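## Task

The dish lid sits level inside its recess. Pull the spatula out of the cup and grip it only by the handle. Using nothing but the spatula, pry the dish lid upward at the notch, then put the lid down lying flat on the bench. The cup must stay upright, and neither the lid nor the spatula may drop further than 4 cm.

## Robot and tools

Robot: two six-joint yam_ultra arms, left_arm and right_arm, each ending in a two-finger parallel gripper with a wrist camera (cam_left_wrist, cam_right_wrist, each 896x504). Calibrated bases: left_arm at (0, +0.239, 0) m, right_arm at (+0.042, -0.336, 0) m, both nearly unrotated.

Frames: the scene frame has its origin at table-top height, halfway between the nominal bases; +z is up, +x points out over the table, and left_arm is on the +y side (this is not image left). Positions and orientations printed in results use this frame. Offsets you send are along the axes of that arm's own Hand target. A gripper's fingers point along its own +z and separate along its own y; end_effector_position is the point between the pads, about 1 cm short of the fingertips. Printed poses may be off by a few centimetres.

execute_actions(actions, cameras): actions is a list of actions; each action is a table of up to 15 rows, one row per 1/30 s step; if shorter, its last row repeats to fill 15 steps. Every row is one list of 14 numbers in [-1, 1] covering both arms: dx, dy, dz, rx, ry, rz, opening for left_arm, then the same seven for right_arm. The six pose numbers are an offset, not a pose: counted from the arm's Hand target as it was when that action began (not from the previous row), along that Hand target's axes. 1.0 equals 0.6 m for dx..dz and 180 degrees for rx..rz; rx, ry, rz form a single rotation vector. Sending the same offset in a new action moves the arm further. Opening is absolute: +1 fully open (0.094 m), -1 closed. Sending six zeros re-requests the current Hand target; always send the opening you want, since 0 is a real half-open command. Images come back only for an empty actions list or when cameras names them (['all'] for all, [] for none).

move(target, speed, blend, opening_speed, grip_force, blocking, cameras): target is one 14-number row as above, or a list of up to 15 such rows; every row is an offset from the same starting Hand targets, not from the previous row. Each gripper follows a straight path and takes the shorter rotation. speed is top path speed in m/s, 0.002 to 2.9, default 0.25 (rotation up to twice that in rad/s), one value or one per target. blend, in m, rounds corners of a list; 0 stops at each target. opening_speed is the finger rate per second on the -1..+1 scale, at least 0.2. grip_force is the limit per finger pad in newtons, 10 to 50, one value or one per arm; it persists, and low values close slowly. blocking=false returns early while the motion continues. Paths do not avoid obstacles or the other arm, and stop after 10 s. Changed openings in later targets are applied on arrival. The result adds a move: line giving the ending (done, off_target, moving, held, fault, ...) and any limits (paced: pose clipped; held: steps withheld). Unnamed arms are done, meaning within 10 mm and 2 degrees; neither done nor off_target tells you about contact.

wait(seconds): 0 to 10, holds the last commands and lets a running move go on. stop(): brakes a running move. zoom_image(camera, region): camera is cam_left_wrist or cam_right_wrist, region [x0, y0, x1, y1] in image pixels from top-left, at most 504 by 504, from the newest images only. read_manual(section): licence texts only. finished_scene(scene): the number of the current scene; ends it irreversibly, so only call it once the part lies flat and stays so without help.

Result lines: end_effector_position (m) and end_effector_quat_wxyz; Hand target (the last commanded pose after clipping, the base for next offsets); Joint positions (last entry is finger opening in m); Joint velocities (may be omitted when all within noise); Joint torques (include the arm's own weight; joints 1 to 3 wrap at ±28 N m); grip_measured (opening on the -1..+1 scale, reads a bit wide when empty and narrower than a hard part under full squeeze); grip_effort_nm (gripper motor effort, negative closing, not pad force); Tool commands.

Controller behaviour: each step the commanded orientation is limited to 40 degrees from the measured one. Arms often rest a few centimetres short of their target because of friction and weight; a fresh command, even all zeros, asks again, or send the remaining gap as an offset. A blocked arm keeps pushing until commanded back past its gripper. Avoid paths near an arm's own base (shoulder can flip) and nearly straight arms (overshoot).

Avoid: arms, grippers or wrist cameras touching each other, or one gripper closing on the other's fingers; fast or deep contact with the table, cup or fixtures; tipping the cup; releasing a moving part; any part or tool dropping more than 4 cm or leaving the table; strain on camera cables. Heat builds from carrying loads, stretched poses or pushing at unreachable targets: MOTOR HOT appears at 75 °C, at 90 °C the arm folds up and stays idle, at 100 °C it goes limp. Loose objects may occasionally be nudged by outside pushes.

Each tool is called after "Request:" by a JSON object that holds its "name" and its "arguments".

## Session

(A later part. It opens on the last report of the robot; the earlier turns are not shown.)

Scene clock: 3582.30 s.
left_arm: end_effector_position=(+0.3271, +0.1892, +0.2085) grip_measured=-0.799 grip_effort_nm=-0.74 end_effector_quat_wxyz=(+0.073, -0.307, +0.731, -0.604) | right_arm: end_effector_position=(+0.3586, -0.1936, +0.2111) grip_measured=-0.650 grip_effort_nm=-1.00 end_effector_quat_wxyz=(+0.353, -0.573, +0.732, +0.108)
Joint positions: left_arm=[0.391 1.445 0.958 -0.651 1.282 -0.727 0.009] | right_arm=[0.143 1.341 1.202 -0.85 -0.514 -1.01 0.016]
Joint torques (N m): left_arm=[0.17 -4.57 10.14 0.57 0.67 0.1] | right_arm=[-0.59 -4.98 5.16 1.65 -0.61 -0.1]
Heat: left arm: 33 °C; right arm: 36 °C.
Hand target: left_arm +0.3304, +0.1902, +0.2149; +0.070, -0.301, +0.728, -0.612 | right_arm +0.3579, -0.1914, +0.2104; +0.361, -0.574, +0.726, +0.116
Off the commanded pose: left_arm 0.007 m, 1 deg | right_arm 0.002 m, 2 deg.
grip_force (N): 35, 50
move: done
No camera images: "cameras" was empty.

Request:
{"name": "move", "arguments": {"target": [0,0,0,0,0,0,-1, 0.0066,0.0025,0.0071,0,0,0,-1], "cameras": ["all"], "speed": 0.03}}

Request:
{"name": "zoom_image", "arguments": {"camera": "cam_left_wrist", "region": [270, 150, 680, 504]}}

Scene clock: 3588.47 s.
left_arm: end_effector_position=(+0.3271, +0.1892, +0.2085) grip_measured=-0.799 grip_effort_nm=-0.74 end_effector_quat_wxyz=(+0.073, -0.307, +0.731, -0.604) | right_arm: end_effector_position=(+0.3596, -0.1920, +0.2089) grip_measured=-0.650 grip_effort_nm=-1.00 end_effector_quat_wxyz=(+0.357, -0.573, +0.729, +0.110)
Joint positions: left_arm=[0.391 1.445 0.958 -0.651 1.282 -0.727 0.009] | right_arm=[0.143 1.341 1.187 -0.828 -0.523 -1.011 0.016]
Joint torques (N m): left_arm=[0.18 -4.57 10.1 0.57 0.67 0.1] | right_arm=[-0.58 -5.18 4.45 1.65 -0.51 -0.1]
Heat: left arm: 33 °C; right arm: 36 °C.
Hand target: left_arm +0.3304, +0.1902, +0.2149; +0.070, -0.301, +0.728, -0.612 | right_arm +0.3579, -0.1914, +0.2044; +0.361, -0.574, +0.726, +0.116
Off the commanded pose: left_arm 0.007 m, 1 deg | right_arm 0.005 m, 1 deg.
grip_force (N): 35, 50
move: done
camera_calibration:
cam_left_wrist: T_world_to_cam=[[0.355088, -0.0608414, 0.932851, -0.299174], [-0.930942, -0.113964, 0.346929, 0.289978], [0.0852037, -0.99162, -0.097107, 0.269483], [0, 0, 0, 1]] pos_world=[0.353225, 0.28207, 0.204652]
cam_right_wrist: T_world_to_cam=[[0.913276, -0.3148, 0.25851, -0.443249], [-0.248064, -0.933194, -0.260025, 0.000859094], [0.323096, 0.173348, -0.930355, 0.199266], [0, 0, 0, 1]] pos_world=[0.34064, -0.173276, 0.300196]

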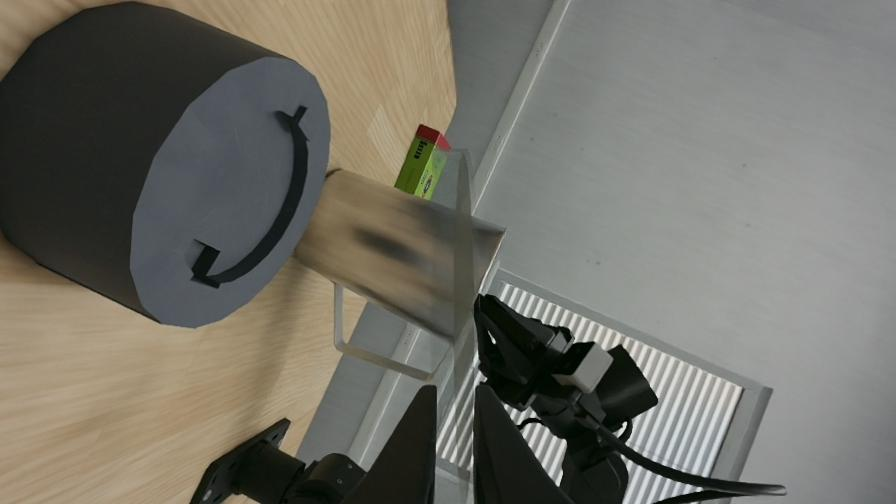

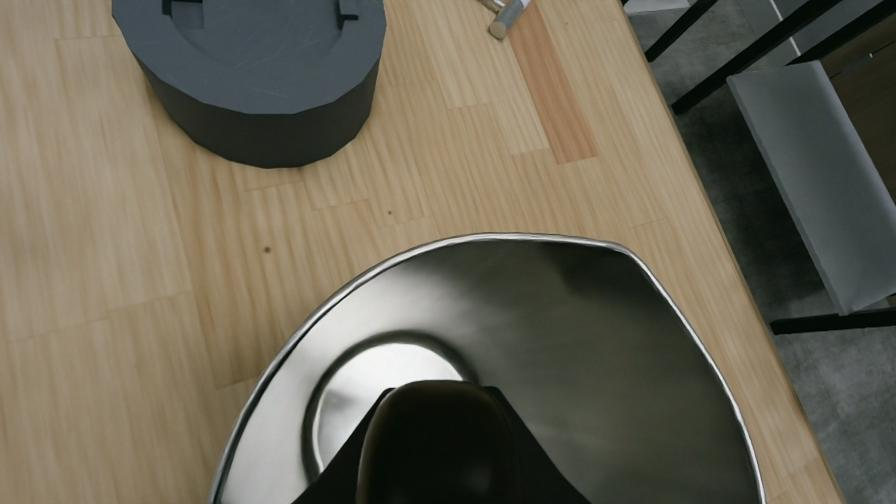

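Scaled by 1.229.

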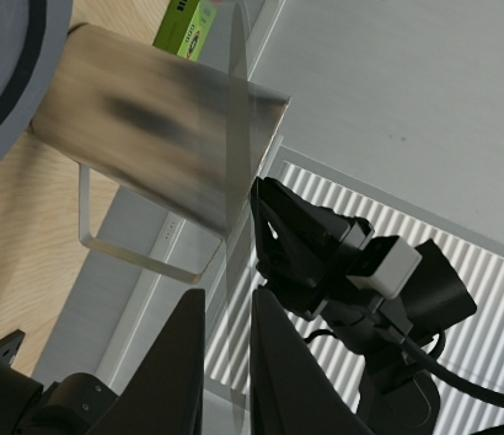

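Request:
{"name": "execute_actions", "arguments": {"actions": []}}

Scene clock: 3627.57 s.
left_arm: end_effector_position=(+0.3271, +0.1892, +0.2085) grip_measured=-0.799 grip_effort_nm=-0.74 end_effector_quat_wxyz=(+0.073, -0.307, +0.731, -0.604) | right_arm: end_effector_position=(+0.3596, -0.1920, +0.2089) grip_measured=-0.650 grip_effort_nm=-1.00 end_effector_quat_wxyz=(+0.357, -0.573, +0.729, +0.110)
Joint positions: left_arm=[0.391 1.445 0.958 -0.651 1.282 -0.727 0.009] | right_arm=[0.143 1.341 1.187 -0.828 -0.523 -1.011 0.016]
Joint velocities: within noise
Joint torques (N m): left_arm=[0.2 -4.64 10.14 0.58 0.67 0.1] | right_arm=[-0.58 -5.16 4.45 1.65 -0.51 -0.1]
Heat: left arm: 33 °C; right arm: 37 °C.
Hand target: left_arm +0.3304, +0.1902, +0.2149; +0.070, -0.301, +0.728, -0.612 | right_arm +0.3579, -0.1914, +0.2044; +0.361, -0.574, +0.726, +0.116
Tool commands: left_gripper/opening=-1.0 right_gripper/opening=-1.0
Off the commanded pose: left_arm 0.007 m, 1 deg | right_arm 0.005 m, 1 deg.
grip_force (N): 35, 50
camera_calibration:
cam_left_wrist: T_world_to_cam=[[0.355088, -0.0608414, 0.932851, -0.299174], [-0.930942, -0.113964, 0.346929, 0.289978], [0.0852037, -0.99162, -0.097107, 0.269483], [0, 0, 0, 1]] pos_world=[0.353225, 0.28207, 0.204652]
cam_right_wrist: T_world_to_cam=[[0.913276, -0.3148, 0.25851, -0.443249], [-0.248064, -0.933194, -0.260025, 0.000859094], [0.323096, 0.173348, -0.930355, 0.199266], [0, 0, 0, 1]] pos_world=[0.34064, -0.173276, 0.300196]

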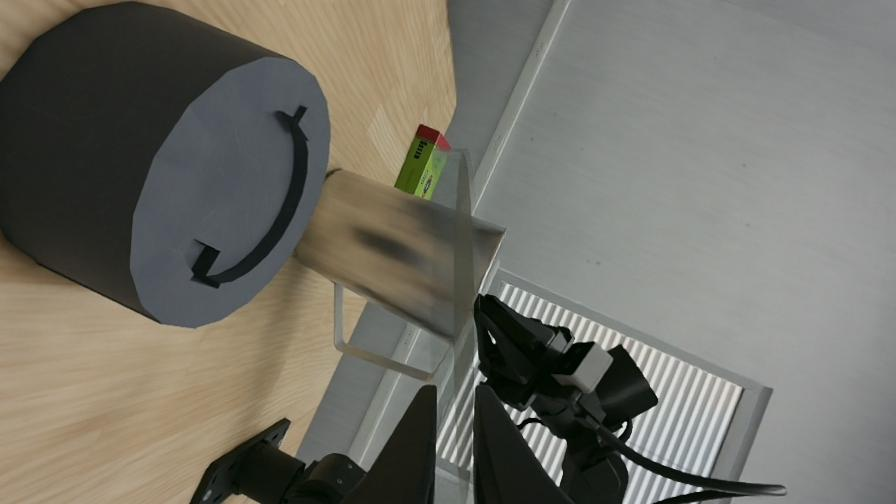

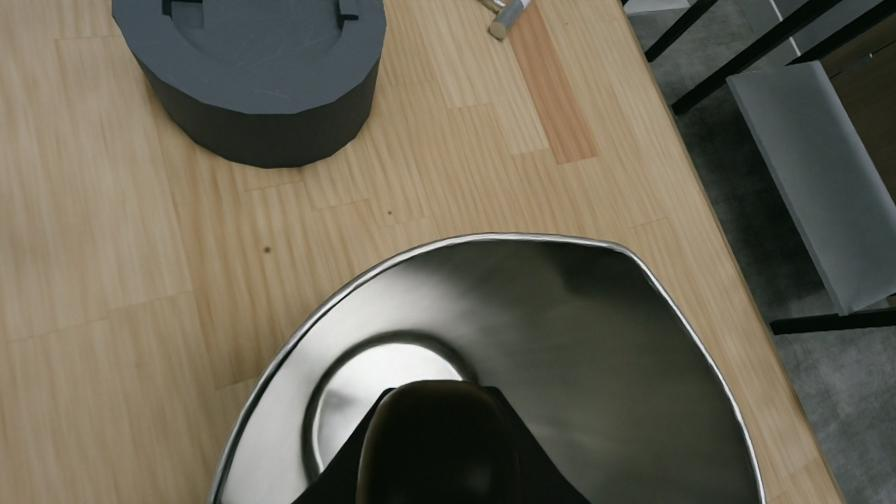

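Request:
{"name": "move", "arguments": {"target": [0,0,0,0,0,0,-1,0,0,0,0,0,0,-0.4], "opening_speed": 0.2, "cameras": ["cam_right_wrist"]}}

Scene clock: 3687.47 s.
left_arm: end_effector_position=(+0.3271, +0.1892, +0.2085) grip_measured=-0.799 grip_effort_nm=-0.74 end_effector_quat_wxyz=(+0.073, -0.307, +0.731, -0.604) | right_arm: end_effector_position=(+0.3601, -0.1916, +0.2074) grip_measured=-0.403 grip_effort_nm=0.17 end_effector_quat_wxyz=(+0.359, -0.574, +0.728, +0.110)
Joint positions: left_arm=[0.391 1.445 0.958 -0.651 1.282 -0.727 0.009] | right_arm=[0.143 1.341 1.179 -0.818 -0.525 -1.011 0.028]
Joint torques (N m): left_arm=[0.17 -4.56 10.13 0.57 0.67 0.11] | right_arm=[-0.59 -5.19 5.03 1.56 -0.48 -0.09]
Heat: left arm: 34 °C; right arm: 36 °C.
Hand target: left_arm +0.3304, +0.1902, +0.2149; +0.070, -0.301, +0.728, -0.612 | right_arm +0.3579, -0.1914, +0.2044; +0.361, -0.574, +0.726, +0.116
Off the commanded pose: left_arm 0.007 m, 1 deg | right_arm 0.004 m, 1 deg.
grip_force (N): 35, 50
move: done
camera_calibration:
cam_right_wrist: T_world_to_cam=[[0.913083, -0.314231, 0.259882, -0.443203], [-0.246295, -0.93292, -0.262676, 0.000919536], [0.32499, 0.175838, -0.929227, 0.197124], [0, 0, 0, 1]] pos_world=[0.340844, -0.173072, 0.298595]
Images, in order (width x height): cam_right_wrist 896x504.

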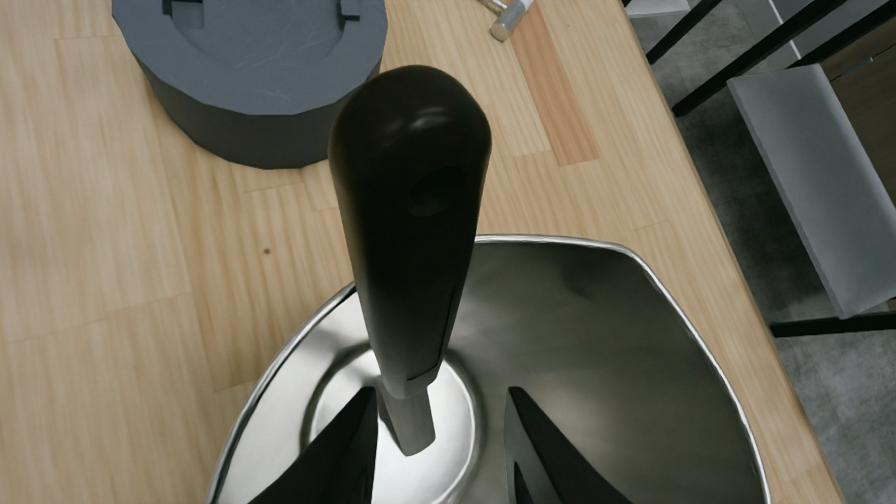

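Request:
{"name": "move", "arguments": {"target": [0,0,0,0,0,0,-1,0,0,-0.2,0,0,0,-0.4], "speed": 0.12, "cameras": ["cam_right_wrist"]}}

Scene clock: 3711.17 s.
left_arm: end_effector_position=(+0.3271, +0.1892, +0.2085) grip_measured=-0.799 grip_effort_nm=-0.74 end_effector_quat_wxyz=(+0.073, -0.307, +0.731, -0.604) | right_arm: end_effector_position=(+0.3131, -0.2641, +0.2825) grip_measured=-0.403 grip_effort_nm=0.17 end_effector_quat_wxyz=(+0.355, -0.574, +0.730, +0.106)
Joint positions: left_arm=[0.391 1.445 0.958 -0.651 1.282 -0.727 0.009] | right_arm=[-0.17 1.287 1.481 -1.365 -0.663 -1.345 0.028]
Joint torques (N m): left_arm=[0.21 -4.59 10.13 0.57 0.67 0.11] | right_arm=[-0.57 -2.65 7.6 0.86 -0.72 -0.11]
Heat: left arm: 34 °C; right arm: 36 °C.
Hand target: left_arm +0.3304, +0.1902, +0.2149; +0.070, -0.301, +0.728, -0.612 | right_arm +0.3110, -0.2614, +0.2898; +0.361, -0.574, +0.726, +0.117
Off the commanded pose: left_arm 0.007 m, 1 deg | right_arm 0.008 m, 2 deg.
grip_force (N): 35, 50
move: done
camera_calibration:
cam_right_wrist: T_world_to_cam=[[0.912369, -0.314712, 0.261801, -0.443085], [-0.250496, -0.935011, -0.251012, -0.0610501], [0.323783, 0.163435, -0.931909, 0.292866], [0, 0, 0, 1]] pos_world=[0.294139, -0.244391, 0.3736]
Images, in order (width x height): cam_right_wrist 896x504.

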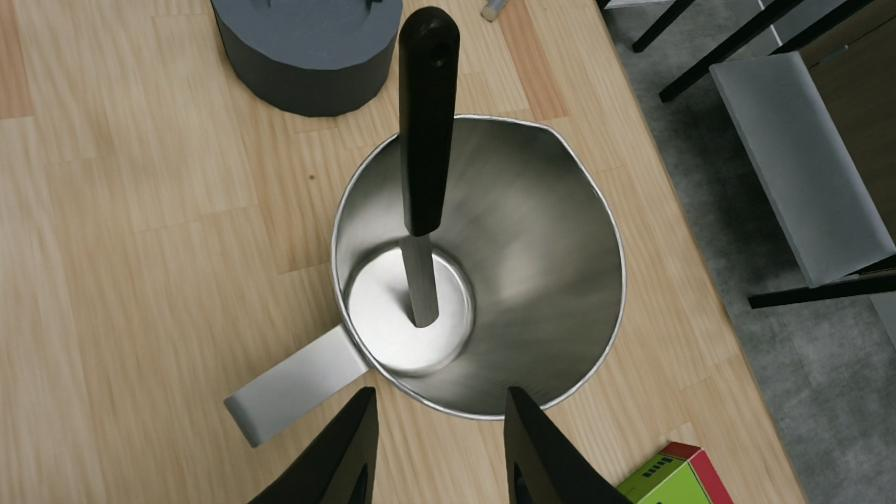

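Request:
{"name": "move", "arguments": {"target": [0,0,0,0,0,0,-1,0.0408,0.0102,-0.1817,0,0,0,-0.4], "speed": 0.2, "cameras": ["cam_right_wrist"]}}

Scene clock: 3799.47 s.
left_arm: end_effector_position=(+0.3271, +0.1892, +0.2085) grip_measured=-0.799 grip_effort_nm=-0.74 end_effector_quat_wxyz=(+0.073, -0.307, +0.731, -0.604) | right_arm: end_effector_position=(+0.2651, -0.3450, +0.3461) grip_measured=-0.403 grip_effort_nm=0.17 end_effector_quat_wxyz=(+0.417, -0.503, +0.755, -0.061)
Joint positions: left_arm=[0.391 1.445 0.958 -0.651 1.282 -0.727 0.009] | right_arm=[-0.631 1.092 1.592 -1.542 -0.727 -1.583 0.028]
Joint torques (N m): left_arm=[0.17 -4.6 10.11 0.58 0.66 0.1] | right_arm=[-0.47 -0.47 5.93 1.04 -0.59 -0.11]
Heat: left arm: 34 °C; right arm: 37 °C.
Hand target: left_arm +0.3304, +0.1902, +0.2149; +0.070, -0.301, +0.728, -0.612 | right_arm +0.2609, -0.3414, +0.3499; +0.361, -0.574, +0.726, +0.116
Off the commanded pose: left_arm 0.007 m, 1 deg | right_arm 0.007 m, 23 deg.
joint sent to its limit (right arm) — joint 4 (wrist pitch), lower limit. The joint targets are off in orientation, not in position.
grip_force (N): 35, 50
move: off_target (right_arm)
camera_calibration:
cam_right_wrist: T_world_to_cam=[[0.705772, -0.48165, 0.519518, -0.533515], [-0.433096, -0.873676, -0.221625, -0.0733697], [0.560636, -0.0685845, -0.825217, 0.201067], [0, 0, 0, 1]] pos_world=[0.232038, -0.307279, 0.426834]
Images, in order (width x height): cam_right_wrist 896x504.

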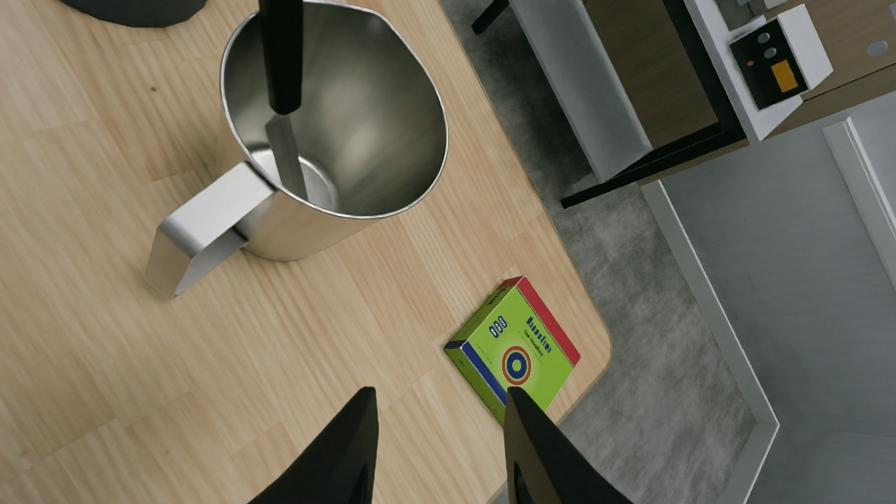

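Request:
{"name": "move", "arguments": {"target": [0.3937,0.1410,0.3385,-0.0319,-0.0155,0.0850,-1,0,0,0,0,0,0,-0.4], "speed": 0.15, "cameras": ["cam_left_wrist"]}}

Scene clock: 3887.53 s.
left_arm: end_effector_position=(+0.1994, -0.0932, +0.1394) grip_measured=-0.799 grip_effort_nm=-0.74 end_effector_quat_wxyz=(+0.144, -0.219, +0.798, -0.542) | right_arm: end_effector_position=(+0.2651, -0.3450, +0.3461) grip_measured=-0.403 grip_effort_nm=0.17 end_effector_quat_wxyz=(+0.417, -0.503, +0.754, -0.061)
Joint positions: left_arm=[-1.031 1.281 0.456 0.446 0.014 -1.573 0.009] | right_arm=[-0.631 1.092 1.592 -1.542 -0.727 -1.584 0.028]
Joint torques (N m): left_arm=[-0.49 -3.47 10.1 1.93 -0.15 -0.02] | right_arm=[-0.46 -0.43 5.93 1.05 -0.59 -0.08]
Heat: left arm: 35 °C; right arm: 35 °C.
Hand target: left_arm +0.2049, -0.1001, +0.1501; +0.153, -0.220, +0.789, -0.553 | right_arm +0.2609, -0.3414, +0.3499; +0.361, -0.574, +0.726, +0.116
Off the commanded pose: left_arm 0.014 m, 2 deg | right_arm 0.007 m, 23 deg.
joint sent to its limit (right arm) — joint 4 (wrist pitch), lower limit. The joint targets are off in orientation, not in position.
grip_force (N): 35, 50
move: off_target (left_arm, right_arm)
camera_calibration:
cam_left_wrist: T_world_to_cam=[[0.188047, -0.297163, 0.936126, -0.195782], [-0.981142, -0.100219, 0.165276, 0.199373], [0.0447033, -0.949553, -0.310405, 0.0352763], [0, 0, 0, 1]] pos_world=[0.230852, -0.00470151, 0.161275]
Images, in order (width x height): cam_left_wrist 896x504.

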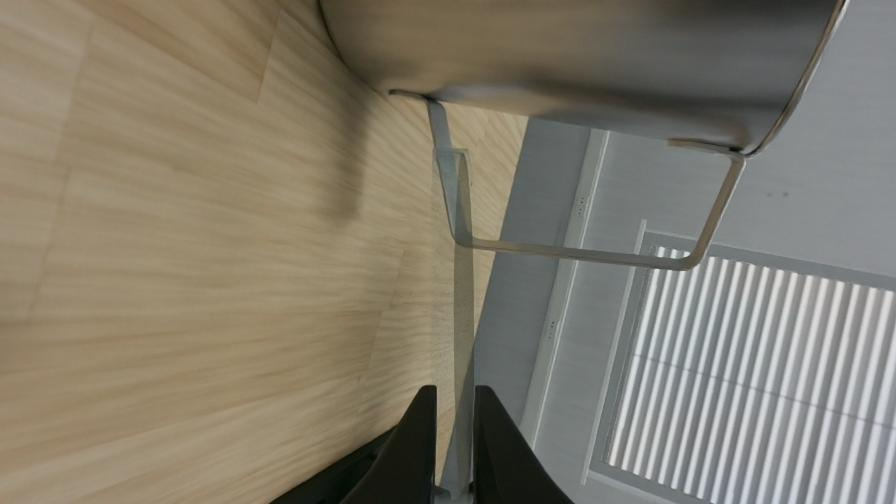

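Request:
{"name": "move", "arguments": {"target": [0,0.141,0.0513,0,0,0,-1,0,0,0,0,0,0,-0.4], "speed": 0.1, "cameras": ["cam_left_wrist"]}}

Scene clock: 3894.53 s.
left_arm: end_effector_position=(+0.2053, -0.1025, +0.0673) grip_measured=-0.799 grip_effort_nm=-0.74 end_effector_quat_wxyz=(+0.149, -0.217, +0.786, -0.559) | right_arm: end_effector_position=(+0.2651, -0.3450, +0.3461) grip_measured=-0.403 grip_effort_nm=0.17 end_effector_quat_wxyz=(+0.417, -0.503, +0.754, -0.061)
Joint positions: left_arm=[-1.031 1.714 0.33 1.047 0.013 -1.575 0.009] | right_arm=[-0.631 1.092 1.592 -1.542 -0.727 -1.584 0.028]
Joint torques (N m): left_arm=[-0.53 -4.75 4.41 1.98 -0.15 0] | right_arm=[-0.46 -0.43 5.91 1.04 -0.58 -0.09]
Heat: left arm: 35 °C; right arm: 35 °C.
Hand target: left_arm +0.2048, -0.1001, +0.0601; +0.153, -0.220, +0.789, -0.553 | right_arm +0.2609, -0.3414, +0.3499; +0.361, -0.574, +0.726, +0.116
Off the commanded pose: left_arm 0.008 m, 1 deg | right_arm 0.007 m, 23 deg.
joint sent to its limit (right arm) — joint 4 (wrist pitch), lower limit. The joint targets are off in orientation, not in position.
grip_force (N): 35, 50
move: off_target (right_arm)
camera_calibration:
cam_left_wrist: T_world_to_cam=[[0.169362, -0.261809, 0.950143, -0.125695], [-0.984157, -0.0962338, 0.148908, 0.218251], [0.0524504, -0.96031, -0.27396, -0.00135191], [0, 0, 0, 1]] pos_world=[0.236152, -0.0132032, 0.0865586]
Images, in order (width x height): cam_left_wrist 896x504.

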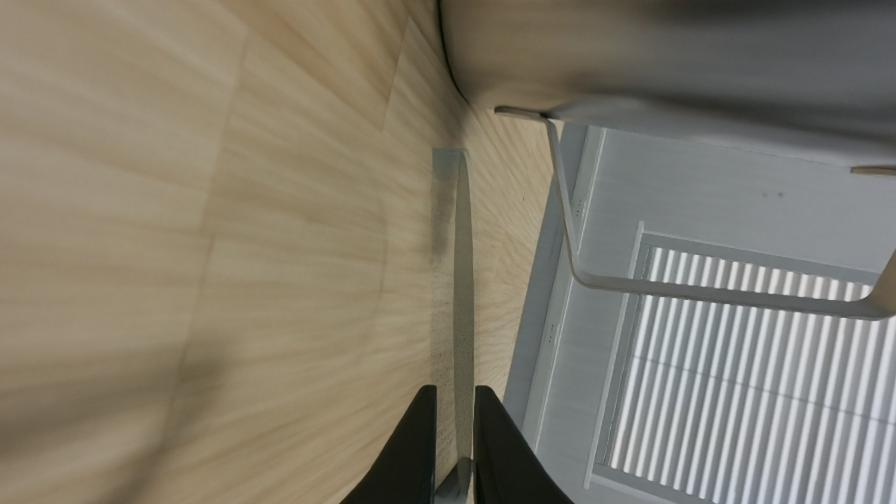

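Request:
{"name": "move", "arguments": {"target": [0,0.0188,0.0068,0,0,0,-1,0,0,0,0,0,0,-0.4], "speed": 0.06}}

Request:
{"name": "move", "arguments": {"target": [0,0.0125,0.0046,0,0,0,-1,0,0,0,0,0,0,-0.4], "speed": 0.06, "cameras": ["cam_left_wrist"]}}

Scene clock: 3904.13 s.
left_arm: end_effector_position=(+0.2055, -0.1029, +0.0545) grip_measured=-0.799 grip_effort_nm=-0.74 end_effector_quat_wxyz=(+0.148, -0.217, +0.787, -0.558) | right_arm: end_effector_position=(+0.2651, -0.3450, +0.3461) grip_measured=-0.403 grip_effort_nm=0.17 end_effector_quat_wxyz=(+0.417, -0.503, +0.754, -0.061)
Joint positions: left_arm=[-1.031 1.797 0.323 1.135 0.013 -1.575 0.009] | right_arm=[-0.631 1.092 1.592 -1.542 -0.727 -1.584 0.028]
Joint torques (N m): left_arm=[-0.55 -5.27 3.86 1.98 -0.15 0.02] | right_arm=[-0.46 -0.44 5.93 1.04 -0.59 -0.09]
Heat: left arm: 34 °C; right arm: 35 °C.
Hand target: left_arm +0.2047, -0.1001, +0.0480; +0.153, -0.220, +0.789, -0.553 | right_arm +0.2609, -0.3414, +0.3499; +0.361, -0.574, +0.726, +0.116
Off the commanded pose: left_arm 0.007 m, 1 deg | right_arm 0.007 m, 23 deg.
joint sent to its limit (right arm) — joint 4 (wrist pitch), lower limit. The joint targets are off in orientation, not in position.
grip_force (N): 35, 50
move: off_target (right_arm)

Scene clock: 3905.00 s.
left_arm: end_effector_position=(+0.2060, -0.1038, +0.0477) grip_measured=-0.799 grip_effort_nm=-0.74 end_effector_quat_wxyz=(+0.149, -0.217, +0.786, -0.560) | right_arm: end_effector_position=(+0.2651, -0.3450, +0.3461) grip_measured=-0.403 grip_effort_nm=0.17 end_effector_quat_wxyz=(+0.417, -0.503, +0.754, -0.061)
Joint positions: left_arm=[-1.031 1.851 0.323 1.192 0.013 -1.575 0.009] | right_arm=[-0.631 1.092 1.592 -1.542 -0.727 -1.584 0.028]
Joint torques (N m): left_arm=[-0.53 -5.42 3.33 1.97 -0.16 0.01] | right_arm=[-0.47 -0.44 5.91 1.05 -0.59 -0.08]
Heat: left arm: 34 °C; right arm: 35 °C.
Hand target: left_arm +0.2047, -0.1001, +0.0400; +0.153, -0.220, +0.789, -0.553 | right_arm +0.2609, -0.3414, +0.3499; +0.361, -0.574, +0.726, +0.116
Off the commanded pose: left_arm 0.009 m, 1 deg | right_arm 0.007 m, 23 deg.
joint sent to its limit (right arm) — joint 4 (wrist pitch), lower limit. The joint targets are off in orientation, not in position.
grip_force (N): 35, 50
move: off_target (right_arm)
camera_calibration:
cam_left_wrist: T_world_to_cam=[[0.168721, -0.260111, 0.950724, -0.107194], [-0.984252, -0.096059, 0.14839, 0.221931], [0.0527276, -0.960789, -0.272222, -0.0081595], [0, 0, 0, 1]] pos_world=[0.236952, -0.0144033, 0.0667579]
Images, in order (width x height): cam_left_wrist 896x504.

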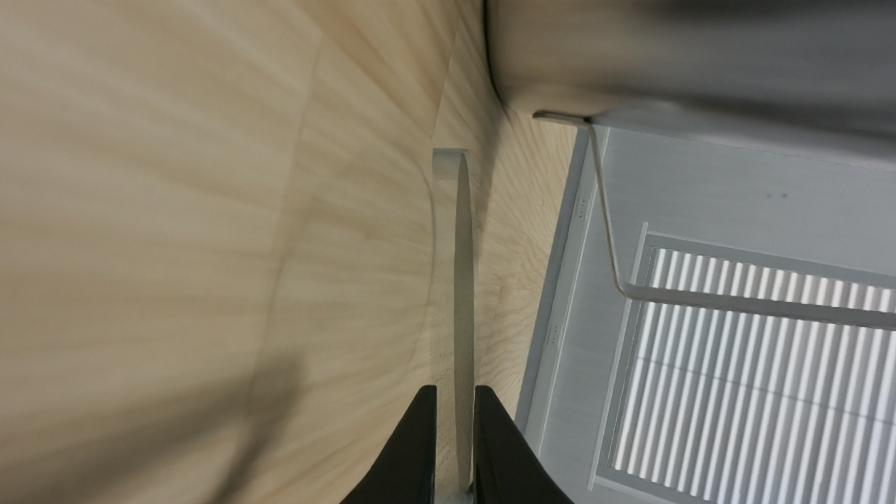

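Request:
{"name": "move", "arguments": {"target": [0,0.0094,0.0034,0,0,0,-1,0,0,0,0,0,0,-0.4], "speed": 0.05}}

Request:
{"name": "move", "arguments": {"target": [0,0.0063,0.0023,0,0,0,-1,0,0,0,0,0,0,-0.4], "speed": 0.05, "cameras": ["cam_left_wrist"]}}

Scene clock: 3910.33 s.
left_arm: end_effector_position=(+0.2068, -0.1051, +0.0454) grip_measured=-0.799 grip_effort_nm=-0.74 end_effector_quat_wxyz=(+0.150, -0.216, +0.782, -0.565) | right_arm: end_effector_position=(+0.2651, -0.3450, +0.3461) grip_measured=-0.403 grip_effort_nm=0.17 end_effector_quat_wxyz=(+0.417, -0.503, +0.754, -0.061)
Joint positions: left_arm=[-1.031 1.89 0.323 1.246 0.013 -1.575 0.009] | right_arm=[-0.631 1.092 1.592 -1.542 -0.727 -1.584 0.028]
Joint torques (N m): left_arm=[-0.57 -5.41 3.04 1.87 -0.16 0.02] | right_arm=[-0.47 -0.44 5.93 1.04 -0.58 -0.09]
Heat: left arm: 34 °C; right arm: 35 °C.
Hand target: left_arm +0.2047, -0.1001, +0.0341; +0.153, -0.220, +0.789, -0.553 | right_arm +0.2609, -0.3414, +0.3499; +0.361, -0.574, +0.726, +0.116
Off the commanded pose: left_arm 0.013 m, 2 deg | right_arm 0.007 m, 23 deg.
joint sent to its limit (right arm) — joint 4 (wrist pitch), lower limit. The joint targets are off in orientation, not in position.
grip_force (N): 35, 50
move: off_target (left_arm, right_arm)

Scene clock: 3911.13 s.
left_arm: end_effector_position=(+0.2073, -0.1058, +0.0439) grip_measured=-0.799 grip_effort_nm=-0.74 end_effector_quat_wxyz=(+0.151, -0.215, +0.779, -0.569) | right_arm: end_effector_position=(+0.2651, -0.3450, +0.3461) grip_measured=-0.403 grip_effort_nm=0.17 end_effector_quat_wxyz=(+0.417, -0.503, +0.754, -0.061)
Joint positions: left_arm=[-1.031 1.916 0.323 1.282 0.013 -1.575 0.009] | right_arm=[-0.631 1.092 1.592 -1.542 -0.727 -1.584 0.028]
Joint torques (N m): left_arm=[-0.54 -5.38 2.81 1.81 -0.16 0.02] | right_arm=[-0.47 -0.44 5.91 1.04 -0.58 -0.09]
Heat: left arm: 34 °C; right arm: 35 °C.
Hand target: left_arm +0.2047, -0.1001, +0.0301; +0.153, -0.220, +0.789, -0.553 | right_arm +0.2609, -0.3414, +0.3499; +0.361, -0.574, +0.726, +0.116
Off the commanded pose: left_arm 0.015 m, 2 deg | right_arm 0.007 m, 23 deg.
joint sent to its limit (right arm) — joint 4 (wrist pitch), lower limit. The joint targets are off in orientation, not in position.
grip_force (N): 35, 50
move: off_target (left_arm, right_arm)
camera_calibration:
cam_left_wrist: T_world_to_cam=[[0.15711, -0.240794, 0.957776, -0.100077], [-0.985999, -0.0931232, 0.138328, 0.224532], [0.0558826, -0.966098, -0.252053, -0.0132651], [0, 0, 0, 1]] pos_world=[0.237853, -0.0160042, 0.0614489]
Images, in order (width x height): cam_left_wrist 896x504.

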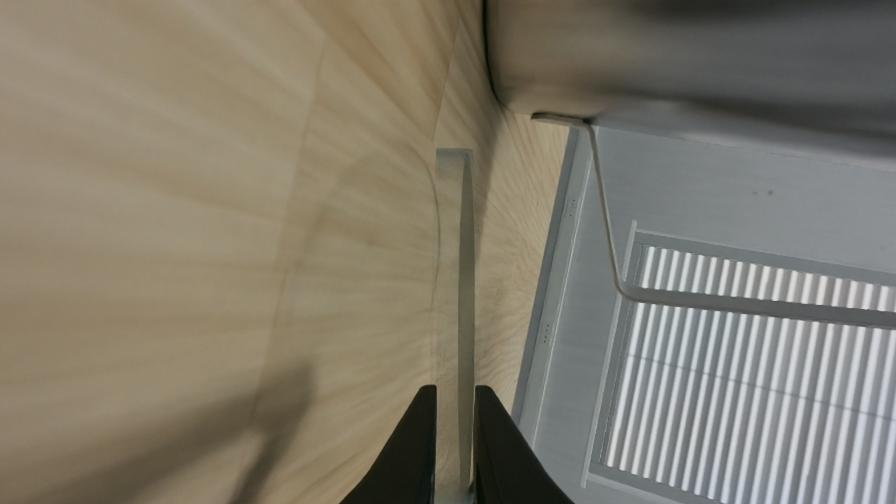

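Request:
{"name": "move", "arguments": {"target": [0,-0.0078,-0.0029,0,0,0,-1,0,0,0,0,0,0,-0.4], "speed": 0.05}}

Request:
{"name": "move", "arguments": {"target": [0,0,0,0,0,0,-0.65,0,0,0,0,0,0,-0.4], "opening_speed": 0.2, "cameras": ["cam_left_wrist"]}}

Scene clock: 3940.60 s.
left_arm: end_effector_position=(+0.2073, -0.1058, +0.0438) grip_measured=-0.799 grip_effort_nm=-0.74 end_effector_quat_wxyz=(+0.151, -0.215, +0.779, -0.569) | right_arm: end_effector_position=(+0.2651, -0.3450, +0.3461) grip_measured=-0.403 grip_effort_nm=0.17 end_effector_quat_wxyz=(+0.417, -0.503, +0.754, -0.061)
Joint positions: left_arm=[-1.031 1.917 0.323 1.282 0.013 -1.575 0.009] | right_arm=[-0.631 1.092 1.592 -1.542 -0.727 -1.584 0.028]
Joint torques (N m): left_arm=[-0.54 -8.25 2.82 1.51 -0.15 0.02] | right_arm=[-0.47 -0.46 5.9 1.05 -0.58 -0.09]
Heat: left arm: 33 °C; right arm: 35 °C.
Hand target: left_arm +0.2047, -0.1001, +0.0350; +0.153, -0.220, +0.789, -0.553 | right_arm +0.2609, -0.3414, +0.3499; +0.361, -0.574, +0.726, +0.116
Off the commanded pose: left_arm 0.011 m, 2 deg | right_arm 0.007 m, 23 deg.
joint sent to its limit (right arm) — joint 4 (wrist pitch), lower limit. The joint targets are off in orientation, not in position.
grip_force (N): 35, 50
move: off_target (left_arm, right_arm)

Scene clock: 3942.57 s.
left_arm: end_effector_position=(+0.2068, -0.1051, +0.0412) grip_measured=-0.653 grip_effort_nm=0.15 end_effector_quat_wxyz=(+0.150, -0.216, +0.782, -0.565) | right_arm: end_effector_position=(+0.2651, -0.3450, +0.3461) grip_measured=-0.403 grip_effort_nm=0.17 end_effector_quat_wxyz=(+0.417, -0.503, +0.754, -0.061)
Joint positions: left_arm=[-1.031 1.917 0.323 1.271 0.013 -1.575 0.016] | right_arm=[-0.631 1.092 1.592 -1.542 -0.727 -1.584 0.028]
Joint torques (N m): left_arm=[-0.57 -8.21 2.88 1.6 -0.15 0.02] | right_arm=[-0.47 -0.43 5.94 1.05 -0.58 -0.09]
Heat: left arm: 33 °C; right arm: 35 °C.
Hand target: left_arm +0.2046, -0.1000, +0.0350; +0.153, -0.220, +0.789, -0.553 | right_arm +0.2609, -0.3414, +0.3499; +0.361, -0.574, +0.726, +0.116
Off the commanded pose: left_arm 0.008 m, 2 deg | right_arm 0.007 m, 23 deg.
joint sent to its limit (right arm) — joint 4 (wrist pitch), lower limit. The joint targets are off in orientation, not in position.
grip_force (N): 35, 50
move: off_target (right_arm)
camera_calibration:
cam_left_wrist: T_world_to_cam=[[0.162543, -0.249776, 0.954564, -0.0992368], [-0.985198, -0.0944651, 0.143042, 0.224068], [0.0544447, -0.963685, -0.261433, -0.0123312], [0, 0, 0, 1]] pos_world=[0.237553, -0.0155038, 0.059453]
Images, in order (width x height): cam_left_wrist 896x504.

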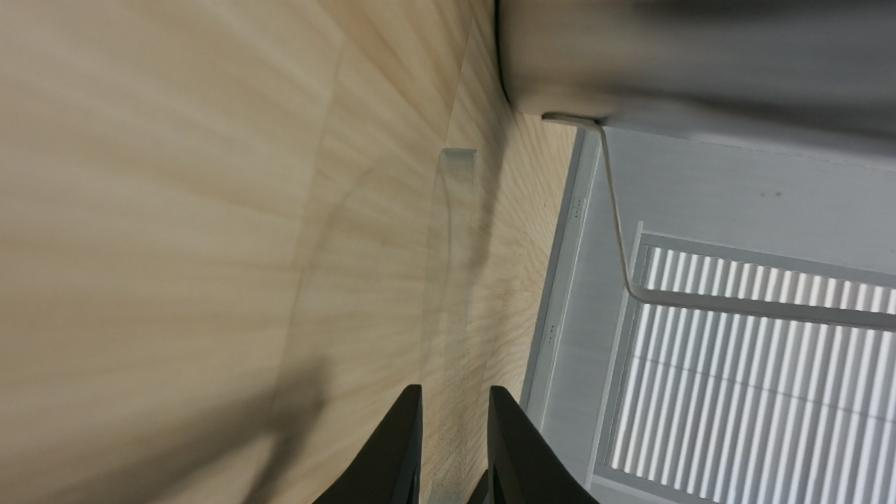

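Request:
{"name": "move", "arguments": {"target": [0,0,0,0,0,0,-0.35,0,0,0,0,0,0,-0.4], "opening_speed": 0.2, "cameras": ["cam_left_wrist"]}}

Scene clock: 3947.63 s.
left_arm: end_effector_position=(+0.2068, -0.1051, +0.0412) grip_measured=-0.353 grip_effort_nm=0.15 end_effector_quat_wxyz=(+0.150, -0.216, +0.782, -0.565) | right_arm: end_effector_position=(+0.2651, -0.3450, +0.3461) grip_measured=-0.403 grip_effort_nm=0.17 end_effector_quat_wxyz=(+0.417, -0.503, +0.754, -0.061)
Joint positions: left_arm=[-1.031 1.917 0.323 1.271 0.013 -1.575 0.03] | right_arm=[-0.631 1.092 1.592 -1.542 -0.727 -1.584 0.028]
Joint torques (N m): left_arm=[-0.57 -8.21 2.88 1.61 -0.15 0] | right_arm=[-0.46 -0.44 5.93 1.04 -0.59 -0.09]
Heat: left arm: 33 °C; right arm: 35 °C.
Hand target: left_arm +0.2047, -0.1001, +0.0350; +0.153, -0.219, +0.789, -0.553 | right_arm +0.2609, -0.3414, +0.3499; +0.361, -0.574, +0.726, +0.116
Off the commanded pose: left_arm 0.008 m, 2 deg | right_arm 0.007 m, 23 deg.
joint sent to its limit (right arm) — joint 4 (wrist pitch), lower limit. The joint targets are off in orientation, not in position.
grip_force (N): 35, 50
move: off_target (right_arm)
camera_calibration:
cam_left_wrist: T_world_to_cam=[[0.162543, -0.249776, 0.954564, -0.0992368], [-0.985198, -0.0944651, 0.143042, 0.224068], [0.0544447, -0.963685, -0.261433, -0.0123312], [0, 0, 0, 1]] pos_world=[0.237553, -0.0155038, 0.059453]
Images, in order (width x height): cam_left_wrist 896x504.

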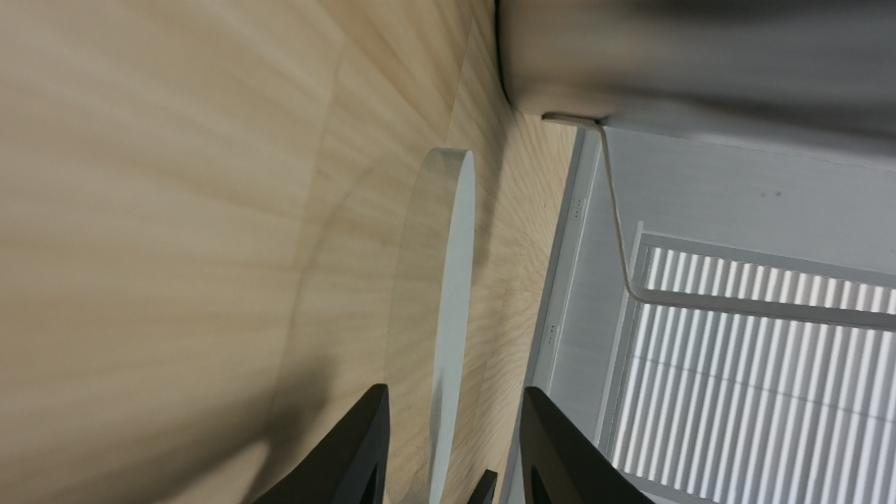

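Request:
{"name": "move", "arguments": {"target": [0,0,0,0,0,0,-0.25,0,0,0,0,0,0,-0.4], "opening_speed": 0.2}}

Request:
{"name": "move", "arguments": {"target": [0,0,-0.0712,0,0,0,-0.25,0,0,0,0,0,0,-0.4], "speed": 0.06, "cameras": ["cam_left_wrist"]}}

Scene clock: 3983.57 s.
left_arm: end_effector_position=(+0.2069, -0.1050, +0.0412) grip_measured=-0.253 grip_effort_nm=0.15 end_effector_quat_wxyz=(+0.150, -0.216, +0.782, -0.565) | right_arm: end_effector_position=(+0.2651, -0.3450, +0.3461) grip_measured=-0.403 grip_effort_nm=0.17 end_effector_quat_wxyz=(+0.417, -0.503, +0.754, -0.061)
Joint positions: left_arm=[-1.031 1.917 0.323 1.271 0.013 -1.576 0.035] | right_arm=[-0.631 1.092 1.592 -1.542 -0.727 -1.584 0.028]
Joint torques (N m): left_arm=[-0.57 -8.21 2.91 1.59 -0.16 0.01] | right_arm=[-0.47 -0.43 5.93 1.04 -0.58 -0.09]
Heat: left arm: 32 °C; right arm: 34 °C.
Hand target: left_arm +0.2047, -0.1000, +0.0350; +0.153, -0.220, +0.789, -0.553 | right_arm +0.2609, -0.3414, +0.3499; +0.361, -0.574, +0.726, +0.116
Off the commanded pose: left_arm 0.008 m, 2 deg | right_arm 0.007 m, 23 deg.
joint sent to its limit (right arm) — joint 4 (wrist pitch), lower limit. The joint targets are off in orientation, not in position.
grip_force (N): 35, 50
move: off_target (right_arm)

Scene clock: 3984.93 s.
left_arm: end_effector_position=(+0.1849, -0.0687, +0.0489) grip_measured=-0.253 grip_effort_nm=0.15 end_effector_quat_wxyz=(+0.148, -0.218, +0.788, -0.557) | right_arm: end_effector_position=(+0.2651, -0.3450, +0.3461) grip_measured=-0.403 grip_effort_nm=0.17 end_effector_quat_wxyz=(+0.417, -0.503, +0.754, -0.061)
Joint positions: left_arm=[-1.031 1.743 0.164 1.236 0.013 -1.576 0.035] | right_arm=[-0.631 1.092 1.592 -1.542 -0.727 -1.584 0.028]
Joint torques (N m): left_arm=[-0.62 -8.29 3.33 1.52 -0.16 0.02] | right_arm=[-0.46 -0.44 5.93 1.05 -0.58 -0.09]
Heat: left arm: 32 °C; right arm: 34 °C.
Hand target: left_arm +0.1841, -0.0658, +0.0498; +0.153, -0.219, +0.789, -0.553 | right_arm +0.2609, -0.3414, +0.3499; +0.361, -0.574, +0.726, +0.116
Off the commanded pose: left_arm 0.003 m, 1 deg | right_arm 0.007 m, 23 deg.
joint sent to its limit (right arm) — joint 4 (wrist pitch), lower limit. The joint targets are off in orientation, not in position.
grip_force (N): 35, 50
move: off_target (right_arm)
camera_calibration:
cam_left_wrist: T_world_to_cam=[[0.172832, -0.266105, 0.948323, -0.0967482], [-0.983575, -0.0975103, 0.151895, 0.203916], [0.0520514, -0.958999, -0.278587, 0.0275892], [0, 0, 0, 1]] pos_world=[0.215852, 0.0205968, 0.0684608]
Images, in order (width x height): cam_left_wrist 896x504.

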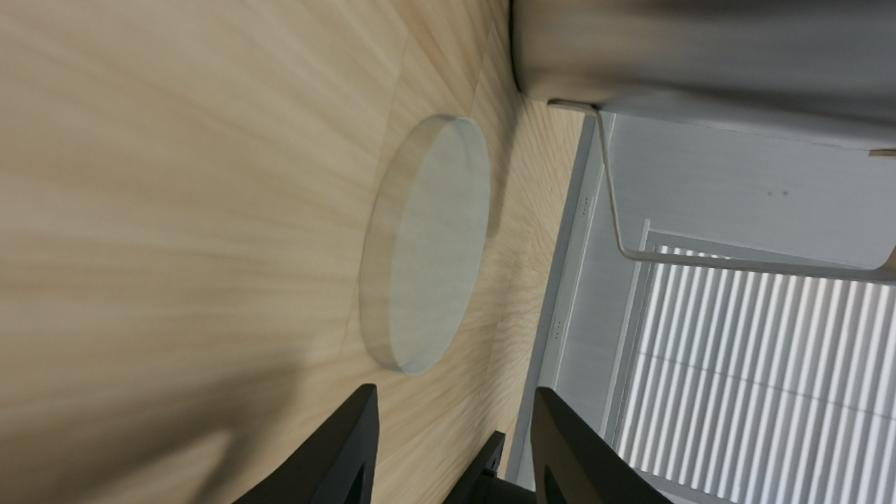

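Request:
{"name": "move", "arguments": {"target": [0,-0.188,-0.0684,0,0,0,-0.25,0,0,0,0,0,0,-0.4], "speed": 0.2, "cameras": ["all"]}}

Scene clock: 3989.83 s.
left_arm: end_effector_position=(+0.1812, -0.0626, +0.1618) grip_measured=-0.253 grip_effort_nm=0.15 end_effector_quat_wxyz=(+0.147, -0.219, +0.791, -0.553) | right_arm: end_effector_position=(+0.2651, -0.3450, +0.3461) grip_measured=-0.403 grip_effort_nm=0.17 end_effector_quat_wxyz=(+0.417, -0.503, +0.754, -0.061)
Joint positions: left_arm=[-1.031 1.028 0.397 0.279 0.013 -1.576 0.035] | right_arm=[-0.631 1.092 1.592 -1.542 -0.727 -1.584 0.028]
Joint torques (N m): left_arm=[-0.54 -2.32 11.04 1.57 -0.15 0.02] | right_arm=[-0.47 -0.43 5.91 1.05 -0.59 -0.09]
Heat: left arm: 32 °C; right arm: 34 °C.
Hand target: left_arm +0.1842, -0.0657, +0.1698; +0.153, -0.220, +0.789, -0.553 | right_arm +0.2609, -0.3414, +0.3499; +0.361, -0.574, +0.726, +0.116
Off the commanded pose: left_arm 0.009 m, 1 deg | right_arm 0.007 m, 23 deg.
joint sent to its limit (right arm) — joint 4 (wrist pitch), lower limit. The joint targets are off in orientation, not in position.
grip_force (N): 35, 50
move: off_target (right_arm)
camera_calibration:
cam_left_wrist: T_world_to_cam=[[0.178313, -0.273732, 0.945132, -0.20248], [-0.982666, -0.099043, 0.156709, 0.182697], [0.0507124, -0.956693, -0.286648, 0.0667169], [0, 0, 0, 1]] pos_world=[0.212252, 0.0264971, 0.181865]
cam_right_wrist: T_world_to_cam=[[0.705962, -0.480706, 0.520134, -0.533363], [-0.432412, -0.874172, -0.221006, -0.0739238], [0.560926, -0.0688899, -0.824995, 0.200791], [0, 0, 0, 1]] pos_world=[0.231939, -0.30718, 0.426734]

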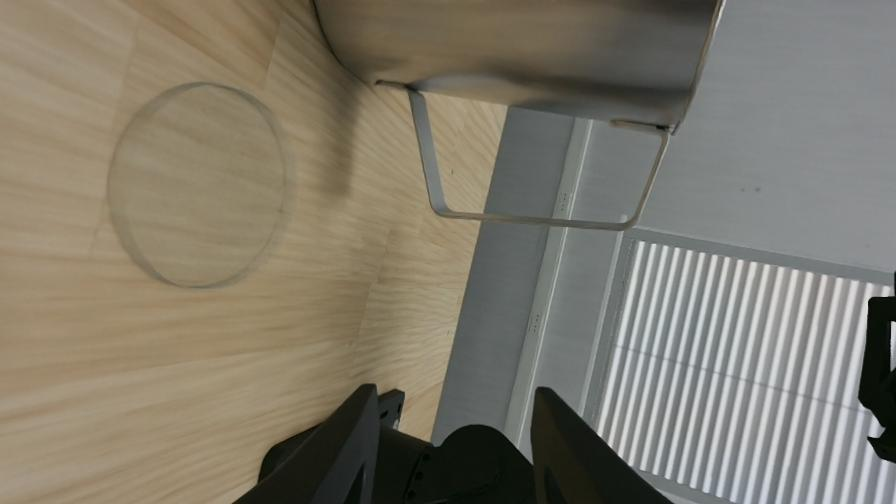

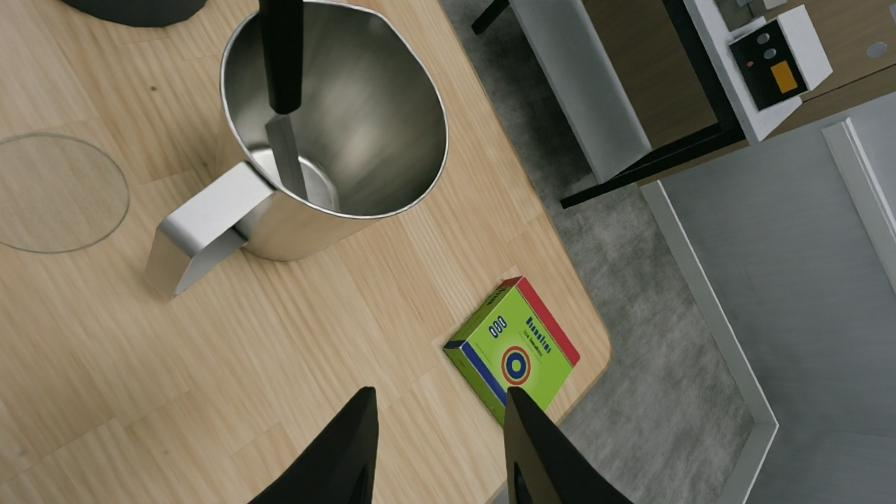

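Request:
{"name": "finished_scene", "arguments": {"scene": 1}}

The scene is finished: the task was done.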